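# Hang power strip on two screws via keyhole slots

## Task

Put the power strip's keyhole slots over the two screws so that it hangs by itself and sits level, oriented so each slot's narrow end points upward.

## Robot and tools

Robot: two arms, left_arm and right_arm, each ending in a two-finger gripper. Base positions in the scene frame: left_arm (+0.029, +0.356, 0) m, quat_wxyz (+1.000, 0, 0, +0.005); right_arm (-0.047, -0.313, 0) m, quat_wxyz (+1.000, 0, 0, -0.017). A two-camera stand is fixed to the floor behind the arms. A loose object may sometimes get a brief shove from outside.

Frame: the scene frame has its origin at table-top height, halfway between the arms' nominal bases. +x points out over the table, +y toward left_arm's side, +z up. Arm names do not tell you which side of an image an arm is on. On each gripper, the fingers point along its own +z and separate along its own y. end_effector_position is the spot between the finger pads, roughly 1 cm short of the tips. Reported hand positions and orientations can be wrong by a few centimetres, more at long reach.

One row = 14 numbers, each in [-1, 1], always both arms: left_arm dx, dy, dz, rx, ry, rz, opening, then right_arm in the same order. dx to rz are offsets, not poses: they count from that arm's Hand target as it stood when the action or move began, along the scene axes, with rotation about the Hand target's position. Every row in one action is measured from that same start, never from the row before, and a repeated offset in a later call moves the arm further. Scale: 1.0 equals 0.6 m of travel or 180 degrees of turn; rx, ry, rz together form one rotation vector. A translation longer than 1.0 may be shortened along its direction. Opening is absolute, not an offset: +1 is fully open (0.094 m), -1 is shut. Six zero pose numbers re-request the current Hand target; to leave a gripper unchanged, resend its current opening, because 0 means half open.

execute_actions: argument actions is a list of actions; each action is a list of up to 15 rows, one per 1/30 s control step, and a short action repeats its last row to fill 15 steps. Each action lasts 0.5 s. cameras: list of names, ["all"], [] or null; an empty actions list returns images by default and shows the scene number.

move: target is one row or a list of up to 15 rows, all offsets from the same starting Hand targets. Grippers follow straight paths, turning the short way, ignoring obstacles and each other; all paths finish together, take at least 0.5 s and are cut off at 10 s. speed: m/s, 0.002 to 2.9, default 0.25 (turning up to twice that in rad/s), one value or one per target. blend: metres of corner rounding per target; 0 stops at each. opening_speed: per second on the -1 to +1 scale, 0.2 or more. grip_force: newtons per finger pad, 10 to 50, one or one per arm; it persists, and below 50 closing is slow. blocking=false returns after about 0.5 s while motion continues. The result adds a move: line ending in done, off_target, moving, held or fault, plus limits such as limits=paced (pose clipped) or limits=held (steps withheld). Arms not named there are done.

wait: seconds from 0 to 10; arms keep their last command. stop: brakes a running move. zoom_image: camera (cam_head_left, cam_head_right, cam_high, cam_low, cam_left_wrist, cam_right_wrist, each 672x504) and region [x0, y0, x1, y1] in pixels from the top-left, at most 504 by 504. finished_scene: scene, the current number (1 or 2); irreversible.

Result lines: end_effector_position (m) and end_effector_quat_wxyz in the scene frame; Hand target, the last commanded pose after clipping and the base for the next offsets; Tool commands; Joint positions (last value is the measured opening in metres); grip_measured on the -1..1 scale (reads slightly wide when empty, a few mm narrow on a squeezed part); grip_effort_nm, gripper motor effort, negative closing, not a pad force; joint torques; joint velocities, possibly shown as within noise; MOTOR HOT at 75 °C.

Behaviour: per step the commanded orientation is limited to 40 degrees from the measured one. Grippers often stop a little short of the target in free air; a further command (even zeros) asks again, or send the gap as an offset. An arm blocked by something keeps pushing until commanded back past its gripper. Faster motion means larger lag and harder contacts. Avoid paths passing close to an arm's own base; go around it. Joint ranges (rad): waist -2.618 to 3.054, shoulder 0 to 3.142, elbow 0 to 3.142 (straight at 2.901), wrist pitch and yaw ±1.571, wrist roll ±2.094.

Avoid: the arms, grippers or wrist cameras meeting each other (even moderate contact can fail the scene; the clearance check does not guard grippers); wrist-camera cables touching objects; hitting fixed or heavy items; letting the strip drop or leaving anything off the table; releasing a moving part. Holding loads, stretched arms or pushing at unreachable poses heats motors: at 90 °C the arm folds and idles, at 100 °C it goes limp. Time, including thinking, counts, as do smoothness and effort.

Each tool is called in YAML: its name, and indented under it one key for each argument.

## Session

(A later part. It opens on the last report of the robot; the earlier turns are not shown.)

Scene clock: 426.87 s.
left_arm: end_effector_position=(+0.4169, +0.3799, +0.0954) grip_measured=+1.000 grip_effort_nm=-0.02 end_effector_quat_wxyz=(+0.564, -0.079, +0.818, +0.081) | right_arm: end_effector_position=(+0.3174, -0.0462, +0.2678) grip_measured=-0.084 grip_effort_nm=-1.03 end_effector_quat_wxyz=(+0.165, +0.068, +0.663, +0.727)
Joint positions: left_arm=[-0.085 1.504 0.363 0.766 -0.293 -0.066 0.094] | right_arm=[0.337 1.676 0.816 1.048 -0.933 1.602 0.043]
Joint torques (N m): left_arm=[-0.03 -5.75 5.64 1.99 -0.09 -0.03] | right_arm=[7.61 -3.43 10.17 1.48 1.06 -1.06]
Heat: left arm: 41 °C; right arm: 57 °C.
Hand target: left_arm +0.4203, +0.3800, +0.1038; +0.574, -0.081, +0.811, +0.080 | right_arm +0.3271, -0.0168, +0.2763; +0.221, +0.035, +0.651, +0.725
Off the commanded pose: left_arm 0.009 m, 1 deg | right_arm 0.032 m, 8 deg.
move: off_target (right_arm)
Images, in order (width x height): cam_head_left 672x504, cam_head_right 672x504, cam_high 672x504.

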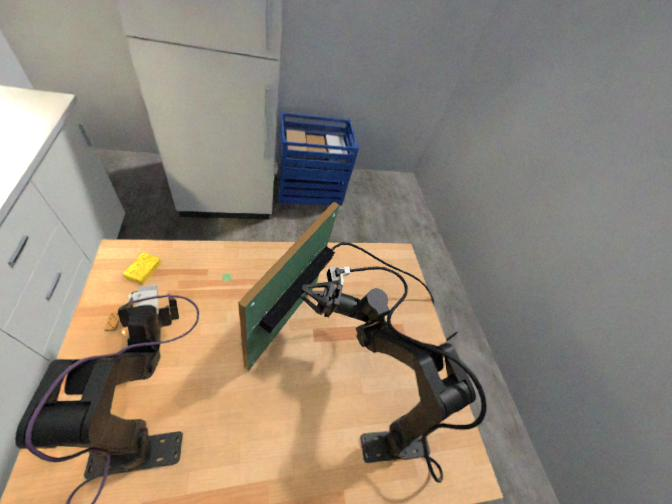

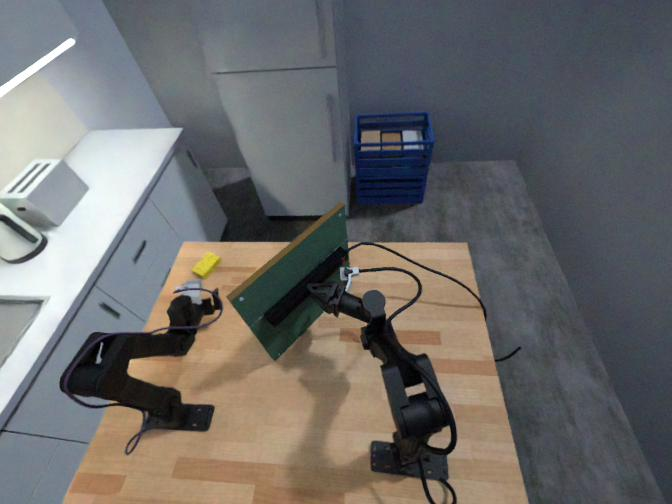

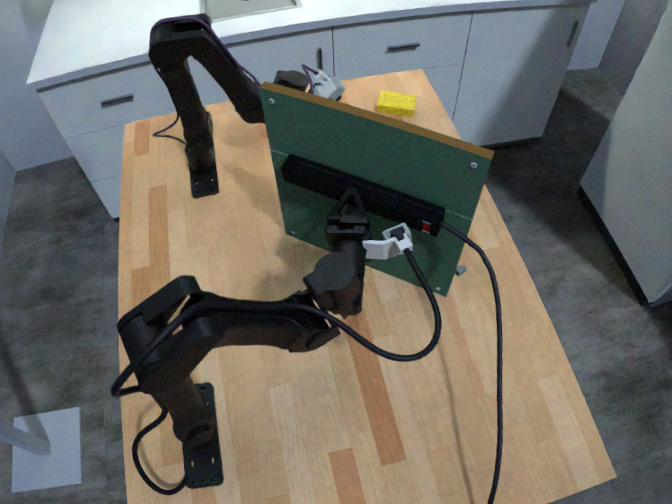

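move:
  target: [0,0,0,0,0,0,1,0,0,-0.008,0.009,0.0108,0,-0.7]
  speed: 0.03

move:
  target: [0,0,0,0,0,0,1,0,0,-0.006,0.007,0.0085,0,-0.7]
  speed: 0.03
  cameras: ["cam_high","cam_head_left","cam_head_right"]

zoom_image:
  camera: "cam_head_right"
  region: [260, 230, 380, 350]

zoom_image:
  camera: "cam_head_left"
  region: [250, 230, 370, 350]

zoom_image:
  camera: "cam_high"
  region: [260, 120, 480, 260]

Scene clock: 441.83 s.
left_arm: end_effector_position=(+0.4169, +0.3799, +0.0954) grip_measured=+1.000 grip_effort_nm=-0.02 end_effector_quat_wxyz=(+0.564, -0.079, +0.818, +0.081) | right_arm: end_effector_position=(+0.3175, -0.0464, +0.2673) grip_measured=-0.084 grip_effort_nm=-1.03 end_effector_quat_wxyz=(+0.165, +0.064, +0.656, +0.734)
Joint positions: left_arm=[-0.085 1.504 0.363 0.766 -0.293 -0.066 0.094] | right_arm=[0.335 1.7 0.81 1.115 -0.939 1.629 0.043]
Joint torques (N m): left_arm=[0.01 -5.75 5.64 1.99 -0.07 -0.02] | right_arm=[7.9 -3.64 9.25 1.34 1.14 -0.82]
Heat: left arm: 41 °C; right arm: 55 °C.
Hand target: left_arm +0.4203, +0.3800, +0.1038; +0.574, -0.081, +0.811, +0.080 | right_arm +0.3272, -0.0170, +0.2716; +0.209, +0.050, +0.644, +0.734
Off the commanded pose: left_arm 0.009 m, 1 deg | right_arm 0.031 m, 5 deg.
move: off_target (right_arm)

Scene clock: 442.87 s.
left_arm: end_effector_position=(+0.4169, +0.3799, +0.0954) grip_measured=+1.000 grip_effort_nm=-0.02 end_effector_quat_wxyz=(+0.564, -0.079, +0.818, +0.081) | right_arm: end_effector_position=(+0.3175, -0.0468, +0.2664) grip_measured=-0.084 grip_effort_nm=-1.02 end_effector_quat_wxyz=(+0.168, +0.062, +0.648, +0.740)
Joint positions: left_arm=[-0.085 1.504 0.363 0.766 -0.293 -0.066 0.094] | right_arm=[0.335 1.721 0.801 1.178 -0.935 1.652 0.043]
Joint torques (N m): left_arm=[0.01 -5.74 5.64 1.99 -0.08 -0.02] | right_arm=[8.31 -3.96 8.85 1.07 1.27 -0.62]
Heat: left arm: 41 °C; right arm: 55 °C.
Hand target: left_arm +0.4203, +0.3800, +0.1038; +0.574, -0.081, +0.811, +0.080 | right_arm +0.3271, -0.0169, +0.2681; +0.200, +0.062, +0.639, +0.740
Off the commanded pose: left_arm 0.009 m, 1 deg | right_arm 0.031 m, 4 deg.
move: off_target (right_arm)
Images, in order (width x height): cam_head_left 672x504, cam_head_right 672x504, cam_high 672x504.

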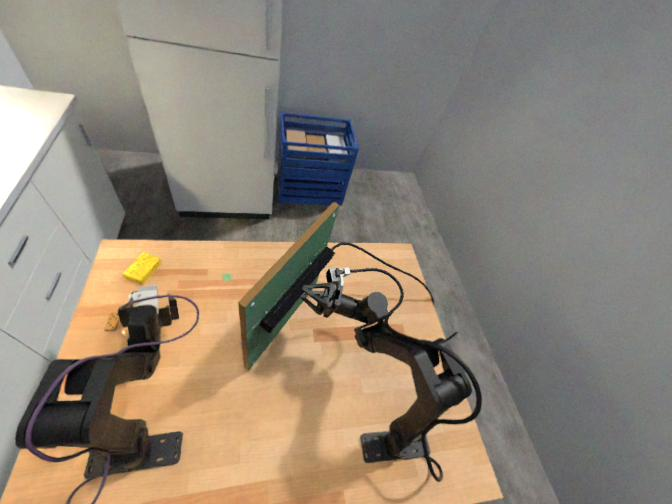

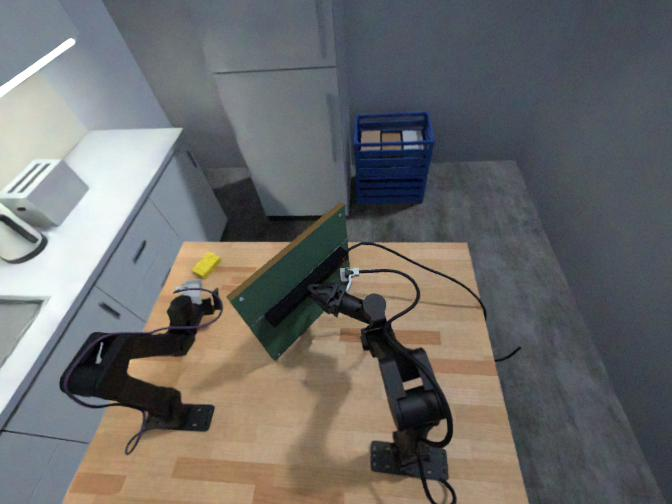

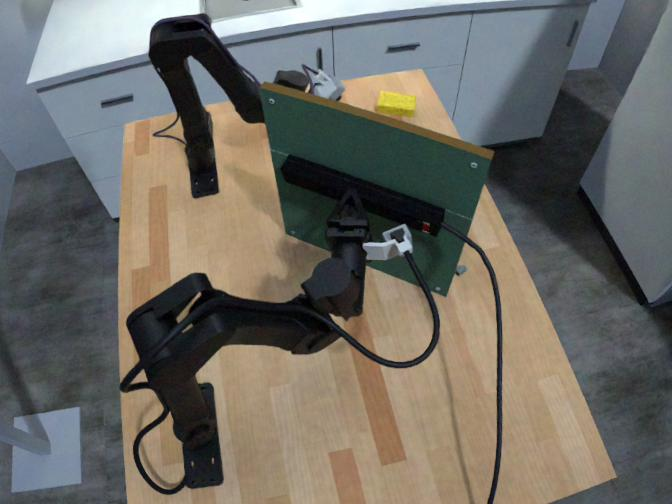

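Scaled by 4.200.

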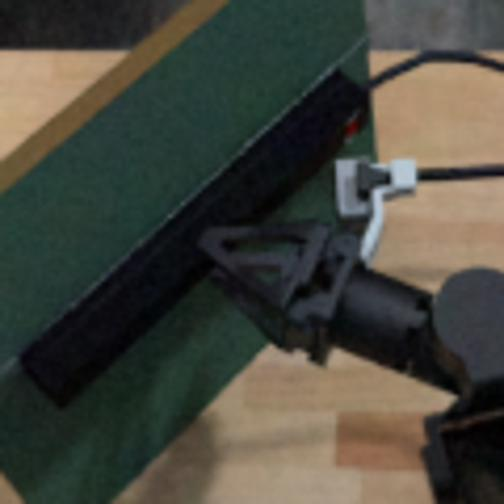

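Scaled by 4.200.

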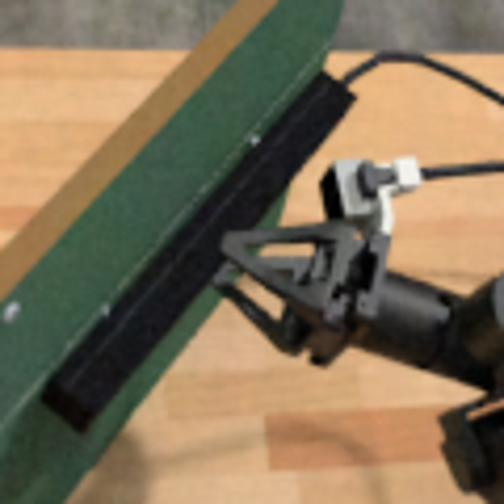

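Scaled by 2.291.

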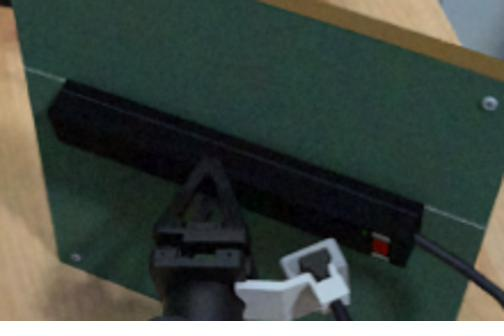

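move:
  target: [0,0,0,0,0,0,1,-0.047,-0.058,0.015,-0.028,0.036,0,-0.7]
  speed: 0.05
  cameras: ["cam_high","cam_head_left","cam_head_right","cam_right_wrist"]

zoom_image:
  camera: "cam_head_right"
  region: [260, 230, 360, 330]

zoom_image:
  camera: "cam_head_left"
  region: [250, 230, 350, 330]

zoom_image:
  camera: "cam_high"
  region: [260, 120, 480, 260]

Scene clock: 462.77 s.
left_arm: end_effector_position=(+0.4169, +0.3799, +0.0954) grip_measured=+1.000 grip_effort_nm=-0.02 end_effector_quat_wxyz=(+0.564, -0.079, +0.818, +0.081) | right_arm: end_effector_position=(+0.3086, -0.0511, +0.2392) grip_measured=-0.084 grip_effort_nm=-1.02 end_effector_quat_wxyz=(+0.116, +0.160, +0.702, +0.684)
Joint positions: left_arm=[-0.085 1.504 0.363 0.766 -0.293 -0.066 0.094] | right_arm=[0.352 1.561 0.768 0.735 -0.859 1.583 0.043]
Joint torques (N m): left_arm=[-0.02 -5.72 5.67 1.99 -0.07 -0.02] | right_arm=[0.21 -10.09 6.53 2.1 -0.24 -0.49]
Heat: left arm: 41 °C; right arm: 53 °C.
Hand target: left_arm +0.4203, +0.3800, +0.1038; +0.574, -0.081, +0.811, +0.080 | right_arm +0.2989, -0.0517, +0.2771; +0.166, +0.095, +0.681, +0.707
Off the commanded pose: left_arm 0.009 m, 1 deg | right_arm 0.039 m, 10 deg.
move: off_target (right_arm)
camera_calibration:
cam_right_wrist: T_world_to_cam=[[-0.0487798, -0.0534213, -0.99738, 0.247418], [-0.997337, -0.0515959, 0.0515413, 0.332132], [-0.0542141, 0.997238, -0.0507622, 0.174283], [0, 0, 0, 1]] pos_world=[0.352766, -0.143448, 0.238498]
Images, in order (width x height): cam_head_left 672x504, cam_head_right 672x504, cam_high 672x504, cam_right_wrist 672x504.

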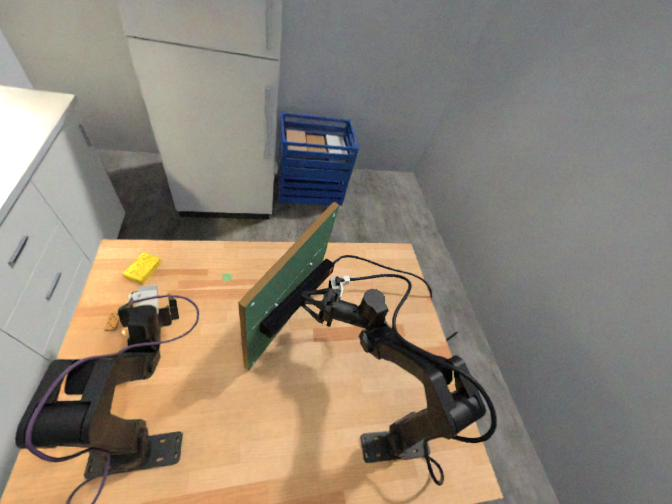

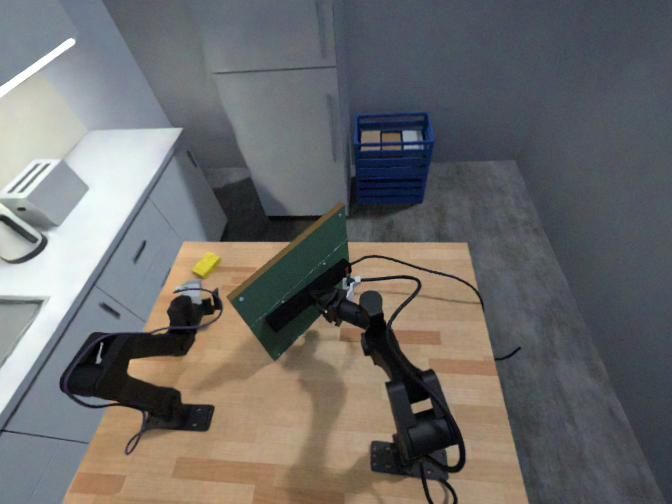

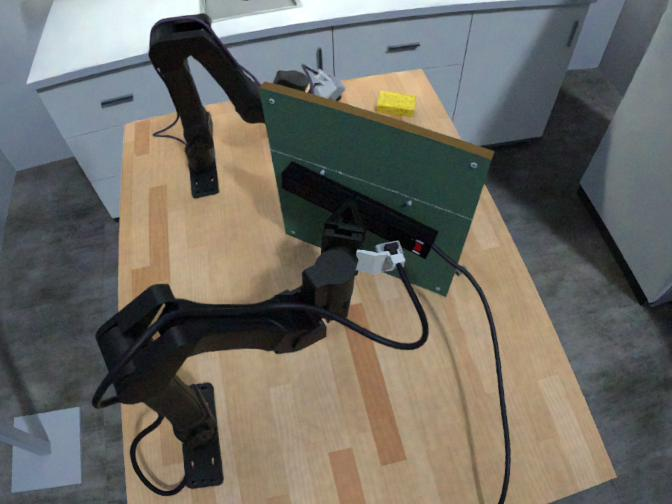

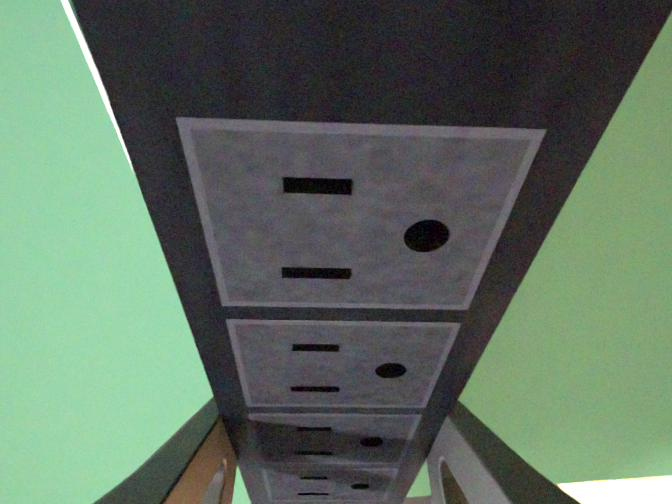

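Scaled by 5.040.

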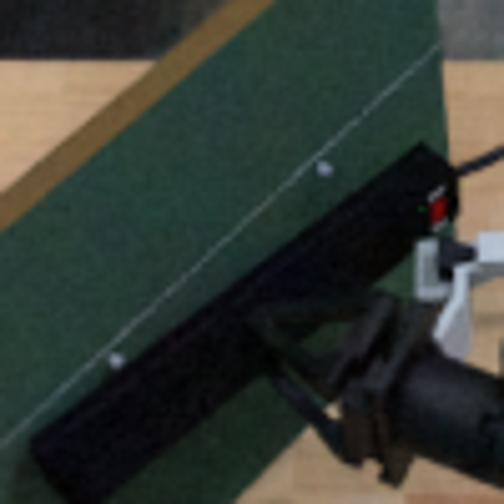

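Scaled by 5.040.

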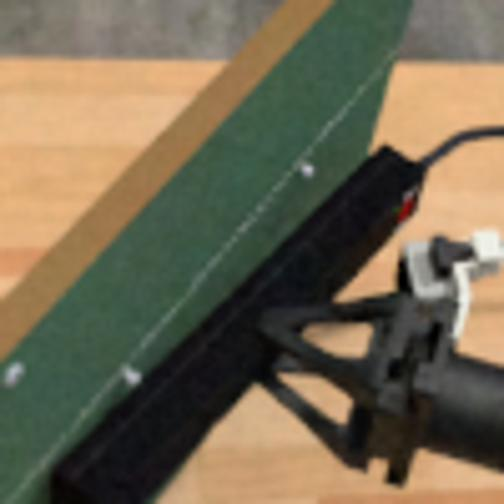

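Scaled by 2.291.

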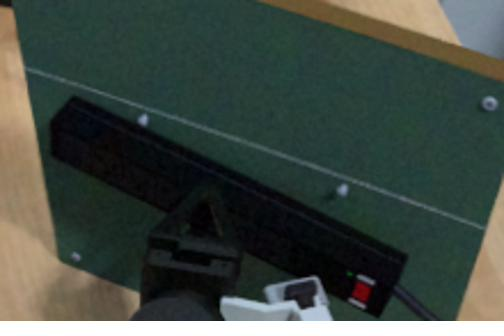

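move:
  target: [0,0,0,0,0,0,1,-0.013,-0.016,0.09,-0.007,-0.027,0,-0.7]
  speed: 0.06
  cameras: ["cam_high","cam_head_left","cam_head_right"]

zoom_image:
  camera: "cam_head_right"
  region: [260, 230, 360, 330]

zoom_image:
  camera: "cam_head_left"
  region: [250, 230, 350, 330]

zoom_image:
  camera: "cam_high"
  region: [260, 120, 480, 260]

Scene clock: 474.63 s.
left_arm: end_effector_position=(+0.4169, +0.3799, +0.0954) grip_measured=+1.000 grip_effort_nm=-0.02 end_effector_quat_wxyz=(+0.564, -0.079, +0.818, +0.081) | right_arm: end_effector_position=(+0.2977, -0.0652, +0.2669) grip_measured=-0.084 grip_effort_nm=-1.03 end_effector_quat_wxyz=(+0.132, +0.158, +0.713, +0.670)
Joint positions: left_arm=[-0.085 1.504 0.363 0.766 -0.293 -0.066 0.094] | right_arm=[0.325 1.422 0.803 0.516 -0.865 1.515 0.043]
Joint torques (N m): left_arm=[-0.01 -5.74 5.63 2 -0.07 -0.01] | right_arm=[0.34 -9.25 11.81 2.14 -0.45 -0.51]
Heat: left arm: 41 °C; right arm: 54 °C.
Hand target: left_arm +0.4203, +0.3800, +0.1038; +0.574, -0.081, +0.811, +0.080 | right_arm +0.2911, -0.0613, +0.3311; +0.196, +0.063, +0.681, +0.703
Off the commanded pose: left_arm 0.009 m, 1 deg | right_arm 0.065 m, 14 deg.
move: off_target (right_arm)
Images, in order (width x height): cam_head_left 672x504, cam_head_right 672x504, cam_high 672x504.

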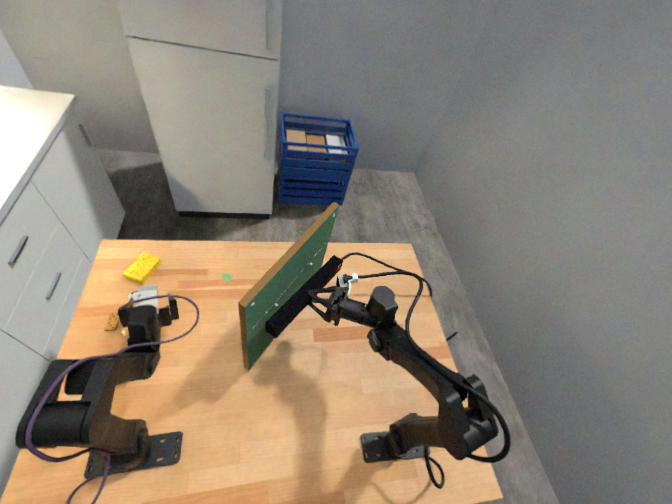

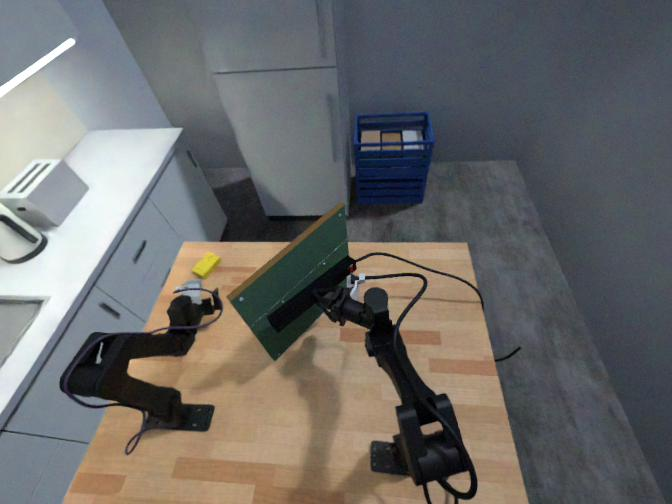

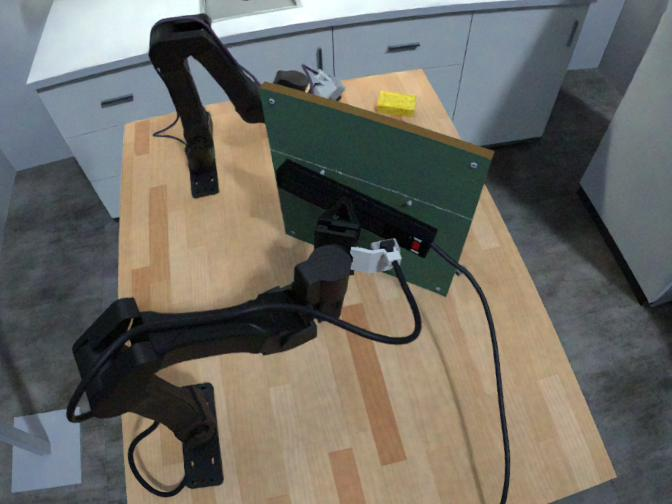

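Scaled by 5.040.

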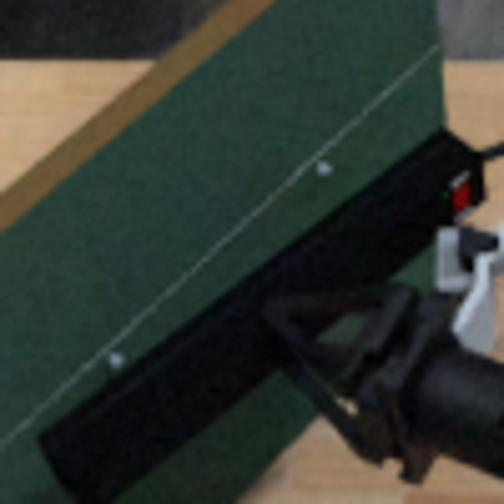

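Scaled by 5.040.

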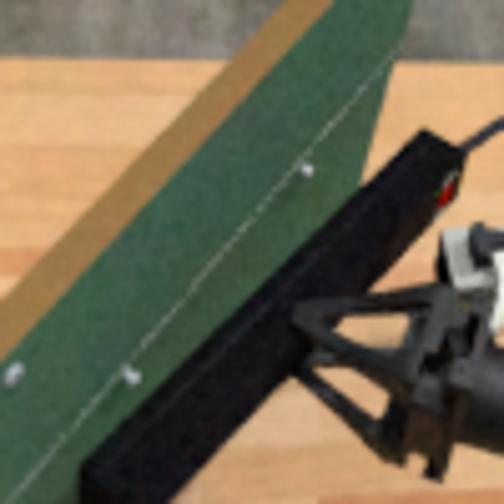

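Scaled by 2.291.

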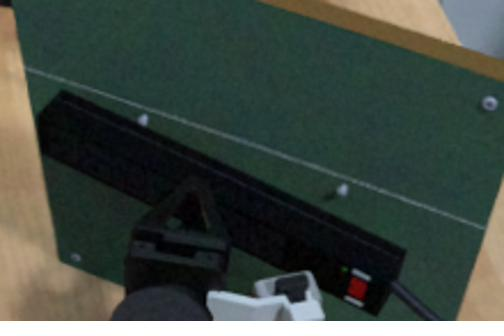

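move:
  target: [0,0,0,0,0,0,1,0.014,0.017,0.017,0.006,-0.036,0,-0.7]
  speed: 0.06
  cameras: ["cam_high","cam_head_left","cam_head_right"]

zoom_image:
  camera: "cam_head_right"
  region: [260, 230, 360, 330]

zoom_image:
  camera: "cam_head_left"
  region: [250, 230, 350, 330]

zoom_image:
  camera: "cam_high"
  region: [260, 120, 480, 260]

Scene clock: 490.53 s.
left_arm: end_effector_position=(+0.4169, +0.3799, +0.0954) grip_measured=+1.000 grip_effort_nm=-0.02 end_effector_quat_wxyz=(+0.564, -0.079, +0.818, +0.081) | right_arm: end_effector_position=(+0.3014, -0.0632, +0.2837) grip_measured=-0.084 grip_effort_nm=-1.02 end_effector_quat_wxyz=(+0.167, +0.127, +0.701, +0.681)
Joint positions: left_arm=[-0.085 1.504 0.363 0.766 -0.293 -0.066 0.094] | right_arm=[0.33 1.429 0.817 0.587 -0.855 1.49 0.043]
Joint torques (N m): left_arm=[-0.03 -5.71 5.65 2 -0.07 -0.02] | right_arm=[1.68 -5.9 12.3 2.47 -0.31 -0.63]
Heat: left arm: 41 °C; right arm: 57 °C.
Hand target: left_arm +0.4203, +0.3800, +0.1038; +0.574, -0.081, +0.811, +0.080 | right_arm +0.2995, -0.0510, +0.3412; +0.233, +0.025, +0.662, +0.711
Off the commanded pose: left_arm 0.009 m, 1 deg | right_arm 0.059 m, 15 deg.
move: off_target (right_arm)
Images, in order (width x height): cam_head_left 672x504, cam_head_right 672x504, cam_high 672x504.

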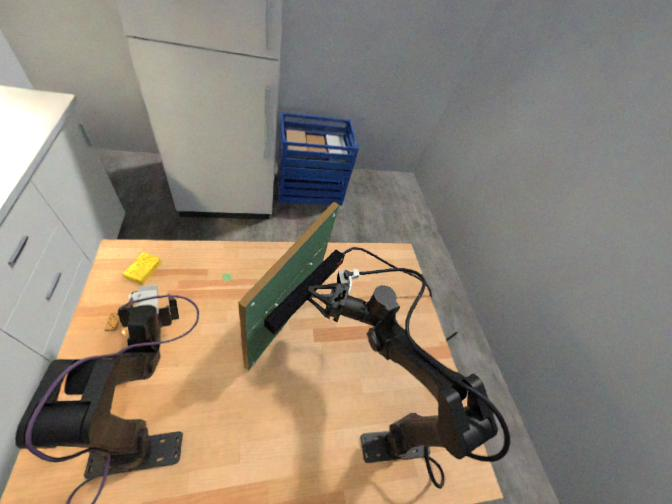

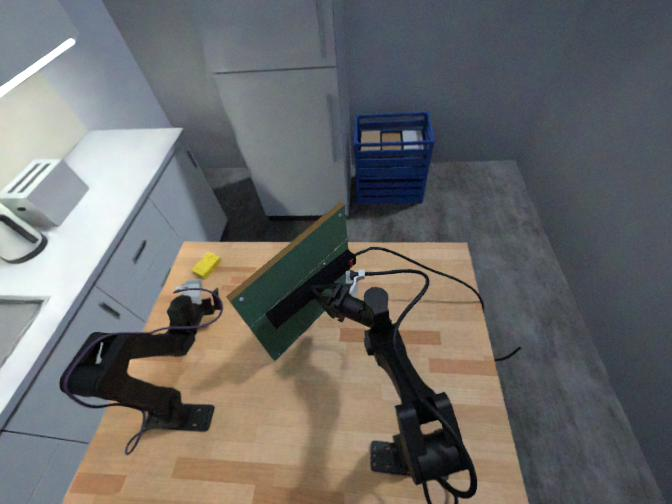

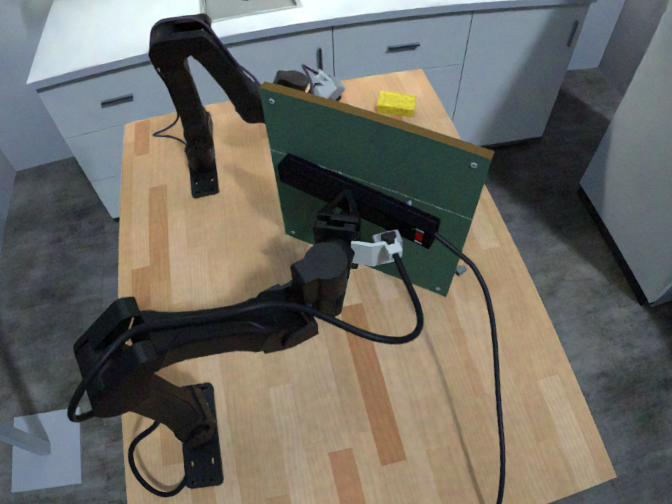

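Scaled by 5.040.

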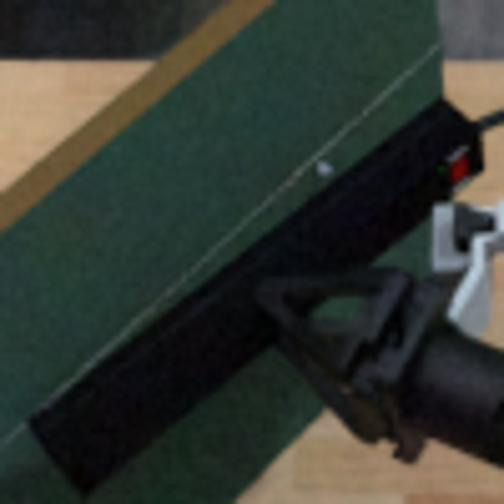

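Scaled by 5.040.

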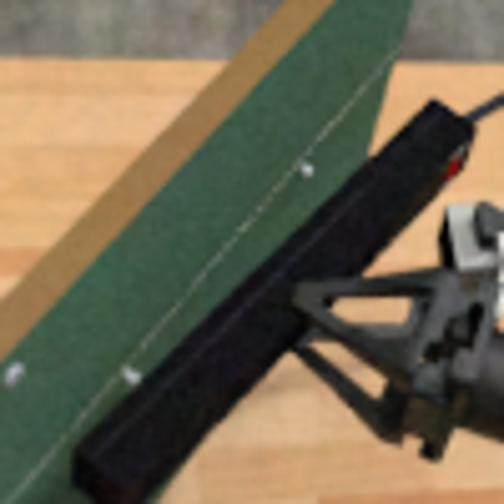

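Scaled by 2.291.

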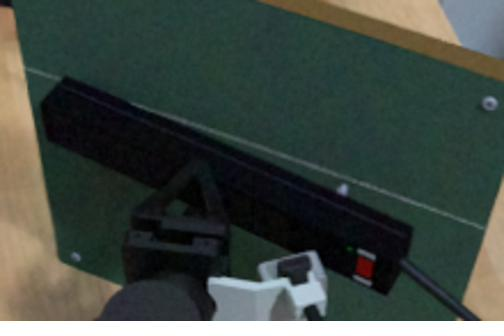

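move:
  target: [0,0,0,0,0,0,1,0.016,0.0195,-0.035,0.006,0.007,0,-0.7]
  speed: 0.06

Scene clock: 501.43 s.
left_arm: end_effector_position=(+0.4169, +0.3799, +0.0954) grip_measured=+1.000 grip_effort_nm=-0.02 end_effector_quat_wxyz=(+0.564, -0.079, +0.818, +0.081) | right_arm: end_effector_position=(+0.3107, -0.0509, +0.2669) grip_measured=-0.084 grip_effort_nm=-1.03 end_effector_quat_wxyz=(+0.164, +0.124, +0.701, +0.683)
Joint positions: left_arm=[-0.085 1.504 0.363 0.766 -0.293 -0.066 0.094] | right_arm=[0.357 1.514 0.817 0.675 -0.836 1.495 0.043]
Joint torques (N m): left_arm=[-0.01 -5.75 5.65 2 -0.07 -0.01] | right_arm=[1.73 -6.41 11.02 2.74 -0.18 -0.36]
Heat: left arm: 41 °C; right arm: 61 °C.
Hand target: left_arm +0.4203, +0.3800, +0.1038; +0.574, -0.081, +0.811, +0.080 | right_arm +0.3092, -0.0394, +0.3202; +0.226, +0.035, +0.658, +0.717
Off the commanded pose: left_arm 0.009 m, 1 deg | right_arm 0.055 m, 14 deg.
move: off_target (right_arm)

move:
  target: [0,0,0,0,0,0,1,0.004,0.005,0.013,0,0,0,-0.7]
  speed: 0.04
  cameras: ["cam_high","cam_head_left","cam_head_right"]

zoom_image:
  camera: "cam_head_right"
  region: [260, 230, 360, 330]

zoom_image:
  camera: "cam_head_left"
  region: [250, 230, 350, 330]

zoom_image:
  camera: "cam_high"
  region: [260, 120, 480, 260]

Scene clock: 507.23 s.
left_arm: end_effector_position=(+0.4169, +0.3799, +0.0954) grip_measured=+1.000 grip_effort_nm=-0.02 end_effector_quat_wxyz=(+0.564, -0.079, +0.818, +0.081) | right_arm: end_effector_position=(+0.3107, -0.0509, +0.2668) grip_measured=-0.084 grip_effort_nm=-1.03 end_effector_quat_wxyz=(+0.163, +0.125, +0.701, +0.683)
Joint positions: left_arm=[-0.085 1.504 0.363 0.766 -0.293 -0.066 0.094] | right_arm=[0.357 1.514 0.817 0.675 -0.836 1.497 0.043]
Joint torques (N m): left_arm=[-0.01 -5.76 5.63 2 -0.07 -0.01] | right_arm=[2.36 -6.6 12.74 2.51 -0.19 -0.35]
Heat: left arm: 41 °C; right arm: 63 °C.
Hand target: left_arm +0.4203, +0.3800, +0.1038; +0.574, -0.081, +0.811, +0.080 | right_arm +0.3116, -0.0364, +0.3280; +0.226, +0.035, +0.658, +0.717
Off the commanded pose: left_arm 0.009 m, 1 deg | right_arm 0.063 m, 14 deg.
move: off_target (right_arm)
Images, in order (width x height): cam_head_left 672x504, cam_head_right 672x504, cam_high 672x504.

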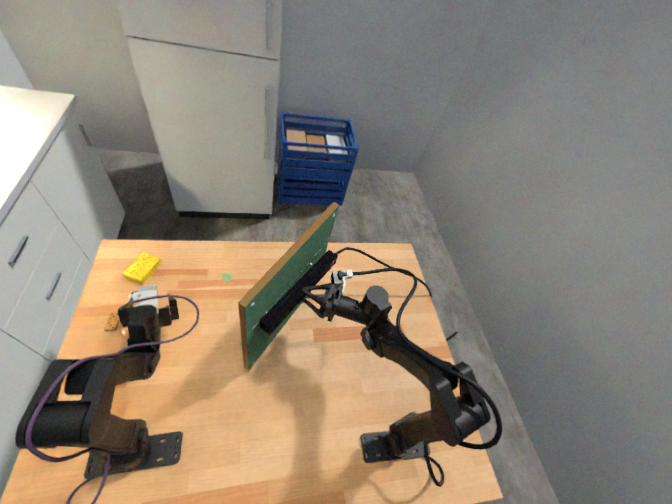

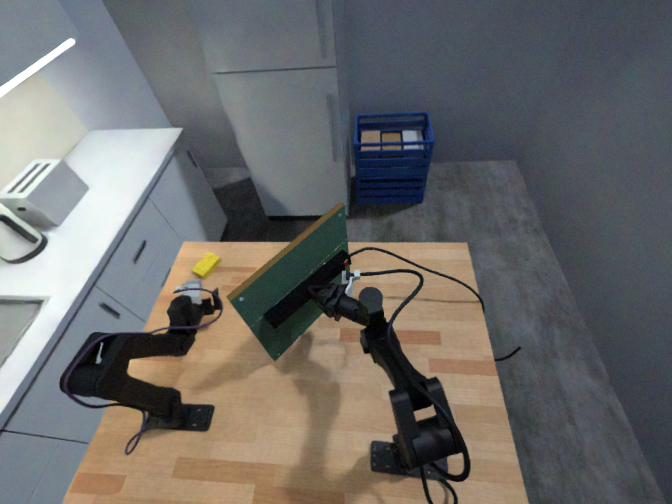

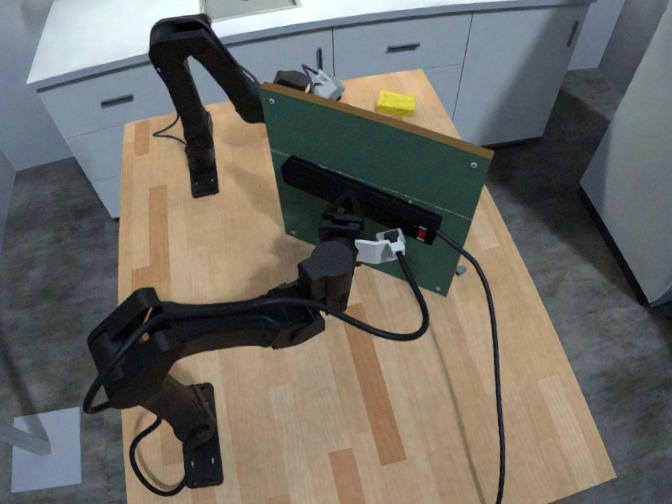

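Scaled by 5.040.

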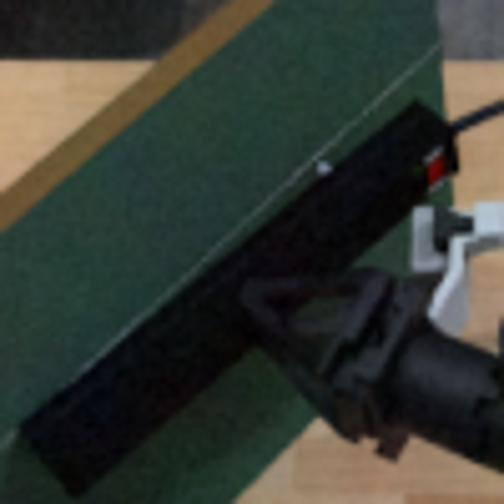

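Scaled by 5.040.

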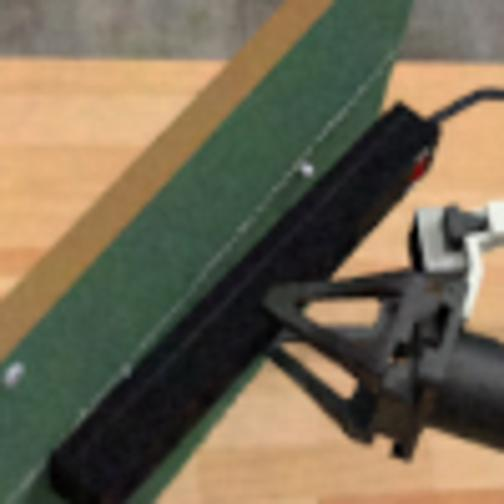

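Scaled by 2.291.

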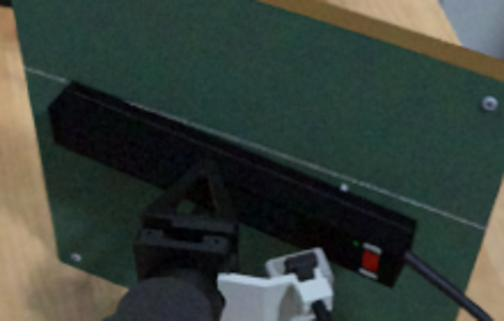

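move:
  target:
    - [0,0,0,0,0,0,1,0.003,-0.002,0.015,0.007,0.0086,0,-0.7]
    - [0,0,0,0,0,0,1,0.019,0.017,0.015,0.007,0.0086,0,-0.7]
  speed: 0.04

Scene clock: 522.13 s.
left_arm: end_effector_position=(+0.4169, +0.3799, +0.0954) grip_measured=+1.000 grip_effort_nm=-0.02 end_effector_quat_wxyz=(+0.564, -0.079, +0.818, +0.081) | right_arm: end_effector_position=(+0.3175, -0.0449, +0.2733) grip_measured=-0.084 grip_effort_nm=-1.02 end_effector_quat_wxyz=(+0.148, +0.134, +0.697, +0.688)
Joint positions: left_arm=[-0.085 1.504 0.363 0.766 -0.293 -0.066 0.094] | right_arm=[0.365 1.542 0.865 0.664 -0.837 1.539 0.043]
Joint torques (N m): left_arm=[-0.01 -5.76 5.64 1.99 -0.07 -0.02] | right_arm=[3.32 -6.17 13.98 2.52 0.11 -0.35]
Heat: left arm: 41 °C; right arm: 64 °C.
Hand target: left_arm +0.4203, +0.3800, +0.1038; +0.574, -0.081, +0.811, +0.080 | right_arm +0.3229, -0.0262, +0.3371; +0.217, +0.047, +0.653, +0.724
Off the commanded pose: left_arm 0.009 m, 1 deg | right_arm 0.067 m, 14 deg.
move: off_target (right_arm)

wait:
  seconds: 0.1
  cameras: ["cam_high","cam_head_left","cam_head_right"]

zoom_image:
  camera: "cam_head_right"
  region: [260, 230, 360, 330]

zoom_image:
  camera: "cam_head_left"
  region: [250, 230, 350, 330]

zoom_image:
  camera: "cam_high"
  region: [260, 120, 480, 260]

Scene clock: 528.43 s.
left_arm: end_effector_position=(+0.4169, +0.3799, +0.0954) grip_measured=+1.000 grip_effort_nm=-0.02 end_effector_quat_wxyz=(+0.564, -0.079, +0.818, +0.081) | right_arm: end_effector_position=(+0.3175, -0.0449, +0.2733) grip_measured=-0.084 grip_effort_nm=-1.03 end_effector_quat_wxyz=(+0.148, +0.134, +0.697, +0.688)
Joint positions: left_arm=[-0.085 1.504 0.363 0.766 -0.293 -0.066 0.094] | right_arm=[0.365 1.542 0.865 0.664 -0.837 1.539 0.043]
Joint torques (N m): left_arm=[-0.01 -5.72 5.65 2 -0.07 -0.02] | right_arm=[3.36 -6.23 14.13 2.57 0.08 -0.32]
Heat: left arm: 41 °C; right arm: 63 °C.
Hand target: left_arm +0.4203, +0.3800, +0.1038; +0.574, -0.081, +0.811, +0.080 | right_arm +0.3229, -0.0262, +0.3371; +0.217, +0.047, +0.653, +0.724
Tool commands: left_gripper/opening=+1.0 right_gripper/opening=-0.7
Off the commanded pose: left_arm 0.009 m, 1 deg | right_arm 0.067 m, 14 deg.
wait: 0.10 s; at rest from the start
Images, in order (width x height): cam_head_left 672x504, cam_head_right 672x504, cam_high 672x504.

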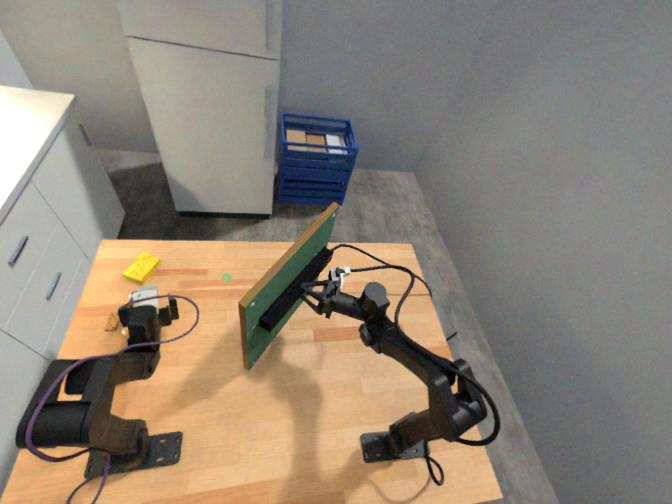

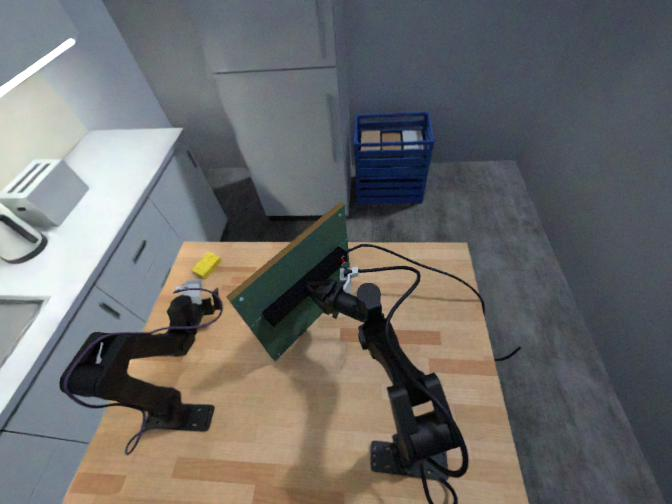

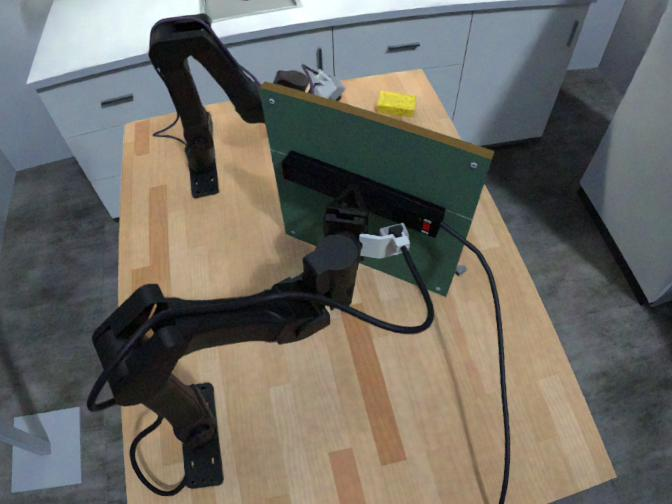

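Scaled by 5.040.

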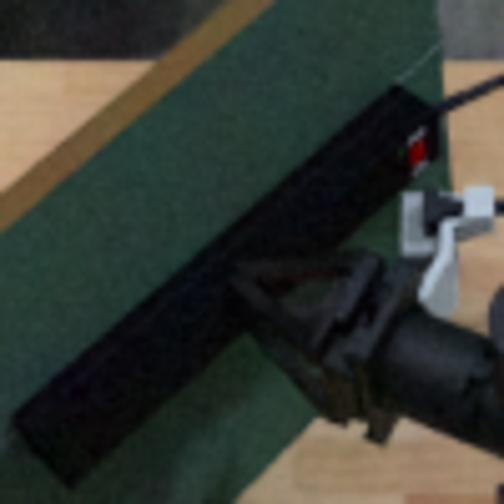

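Scaled by 5.040.

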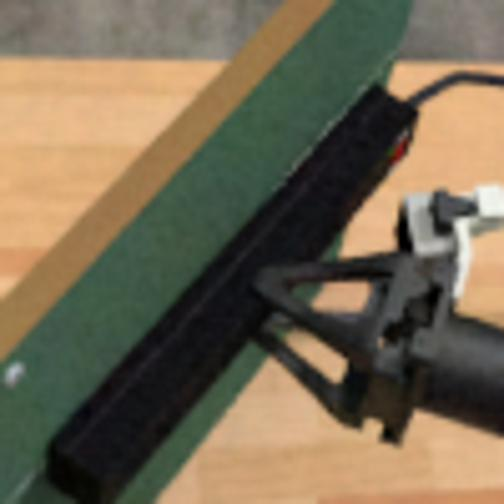

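Scaled by 2.291.

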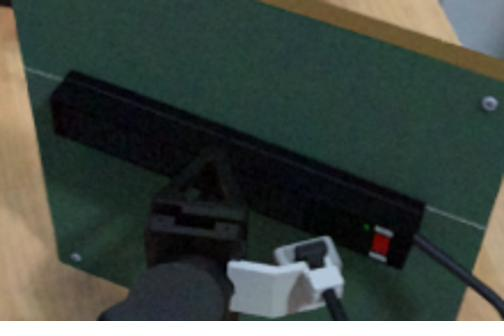

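move:
  target:
    - [0,0,0,0,0,0,1,0.008,0.010,0.0,-0.006,-0.007,0.01,-0.7]
    - [0,0,0,0,0,0,1,0.012,0.015,0.0,-0.012,-0.014,0.02,-0.7]
  speed: 0.04
  cameras: ["cam_high","cam_head_left","cam_head_right"]

zoom_image:
  camera: "cam_head_right"
  region: [260, 230, 360, 330]

zoom_image:
  camera: "cam_head_left"
  region: [250, 230, 350, 330]

zoom_image:
  camera: "cam_high"
  region: [260, 120, 480, 260]

Scene clock: 541.27 s.
left_arm: end_effector_position=(+0.4169, +0.3799, +0.0954) grip_measured=+1.000 grip_effort_nm=-0.02 end_effector_quat_wxyz=(+0.564, -0.079, +0.818, +0.081) | right_arm: end_effector_position=(+0.3191, -0.0423, +0.2749) grip_measured=-0.084 grip_effort_nm=-1.02 end_effector_quat_wxyz=(+0.123, +0.104, +0.705, +0.690)
Joint positions: left_arm=[-0.085 1.504 0.363 0.766 -0.293 -0.066 0.094] | right_arm=[0.343 1.586 0.927 0.63 -0.937 1.518 0.043]
Joint torques (N m): left_arm=[-0.03 -5.76 5.65 1.99 -0.07 0] | right_arm=[4.53 -5.82 15.36 2.45 0.31 -0.7]
Heat: left arm: 41 °C; right arm: 63 °C.
Hand target: left_arm +0.4203, +0.3800, +0.1038; +0.574, -0.081, +0.811, +0.080 | right_arm +0.3301, -0.0172, +0.3370; +0.209, +0.007, +0.663, +0.719
Off the commanded pose: left_arm 0.009 m, 1 deg | right_arm 0.068 m, 16 deg.
move: off_target (right_arm)
Images, in order (width x height): cam_head_left 672x504, cam_head_right 672x504, cam_high 672x504.

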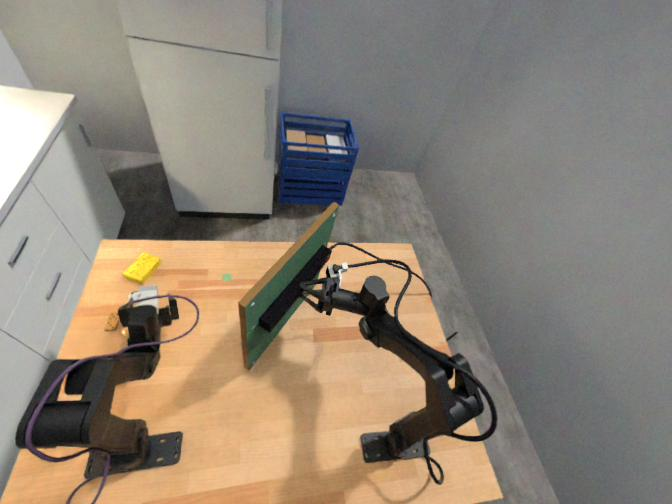

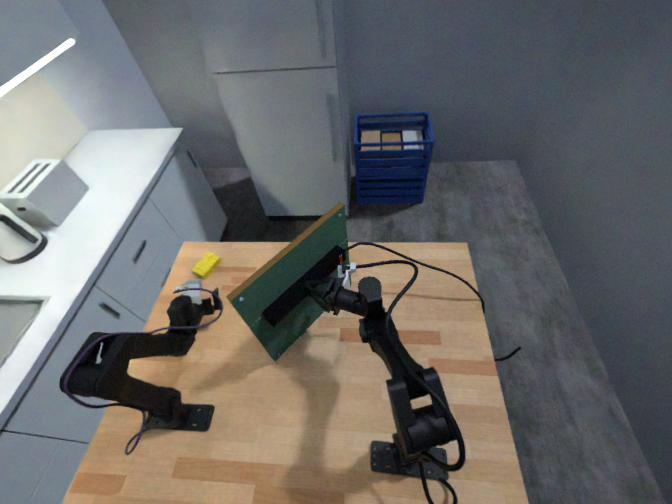

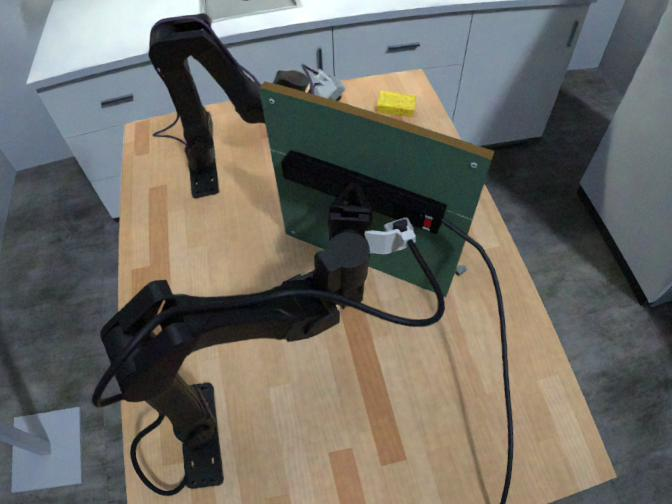

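Scaled by 5.040.

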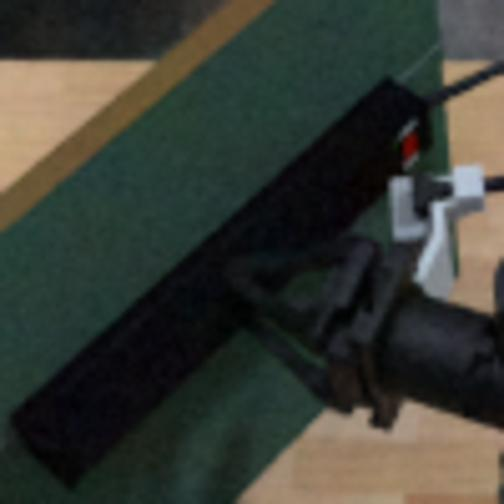

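Scaled by 5.040.

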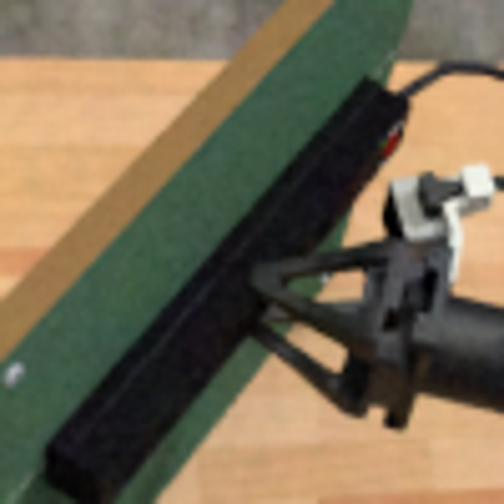

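Scaled by 2.291.

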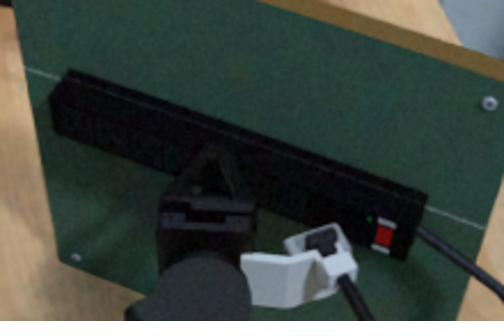

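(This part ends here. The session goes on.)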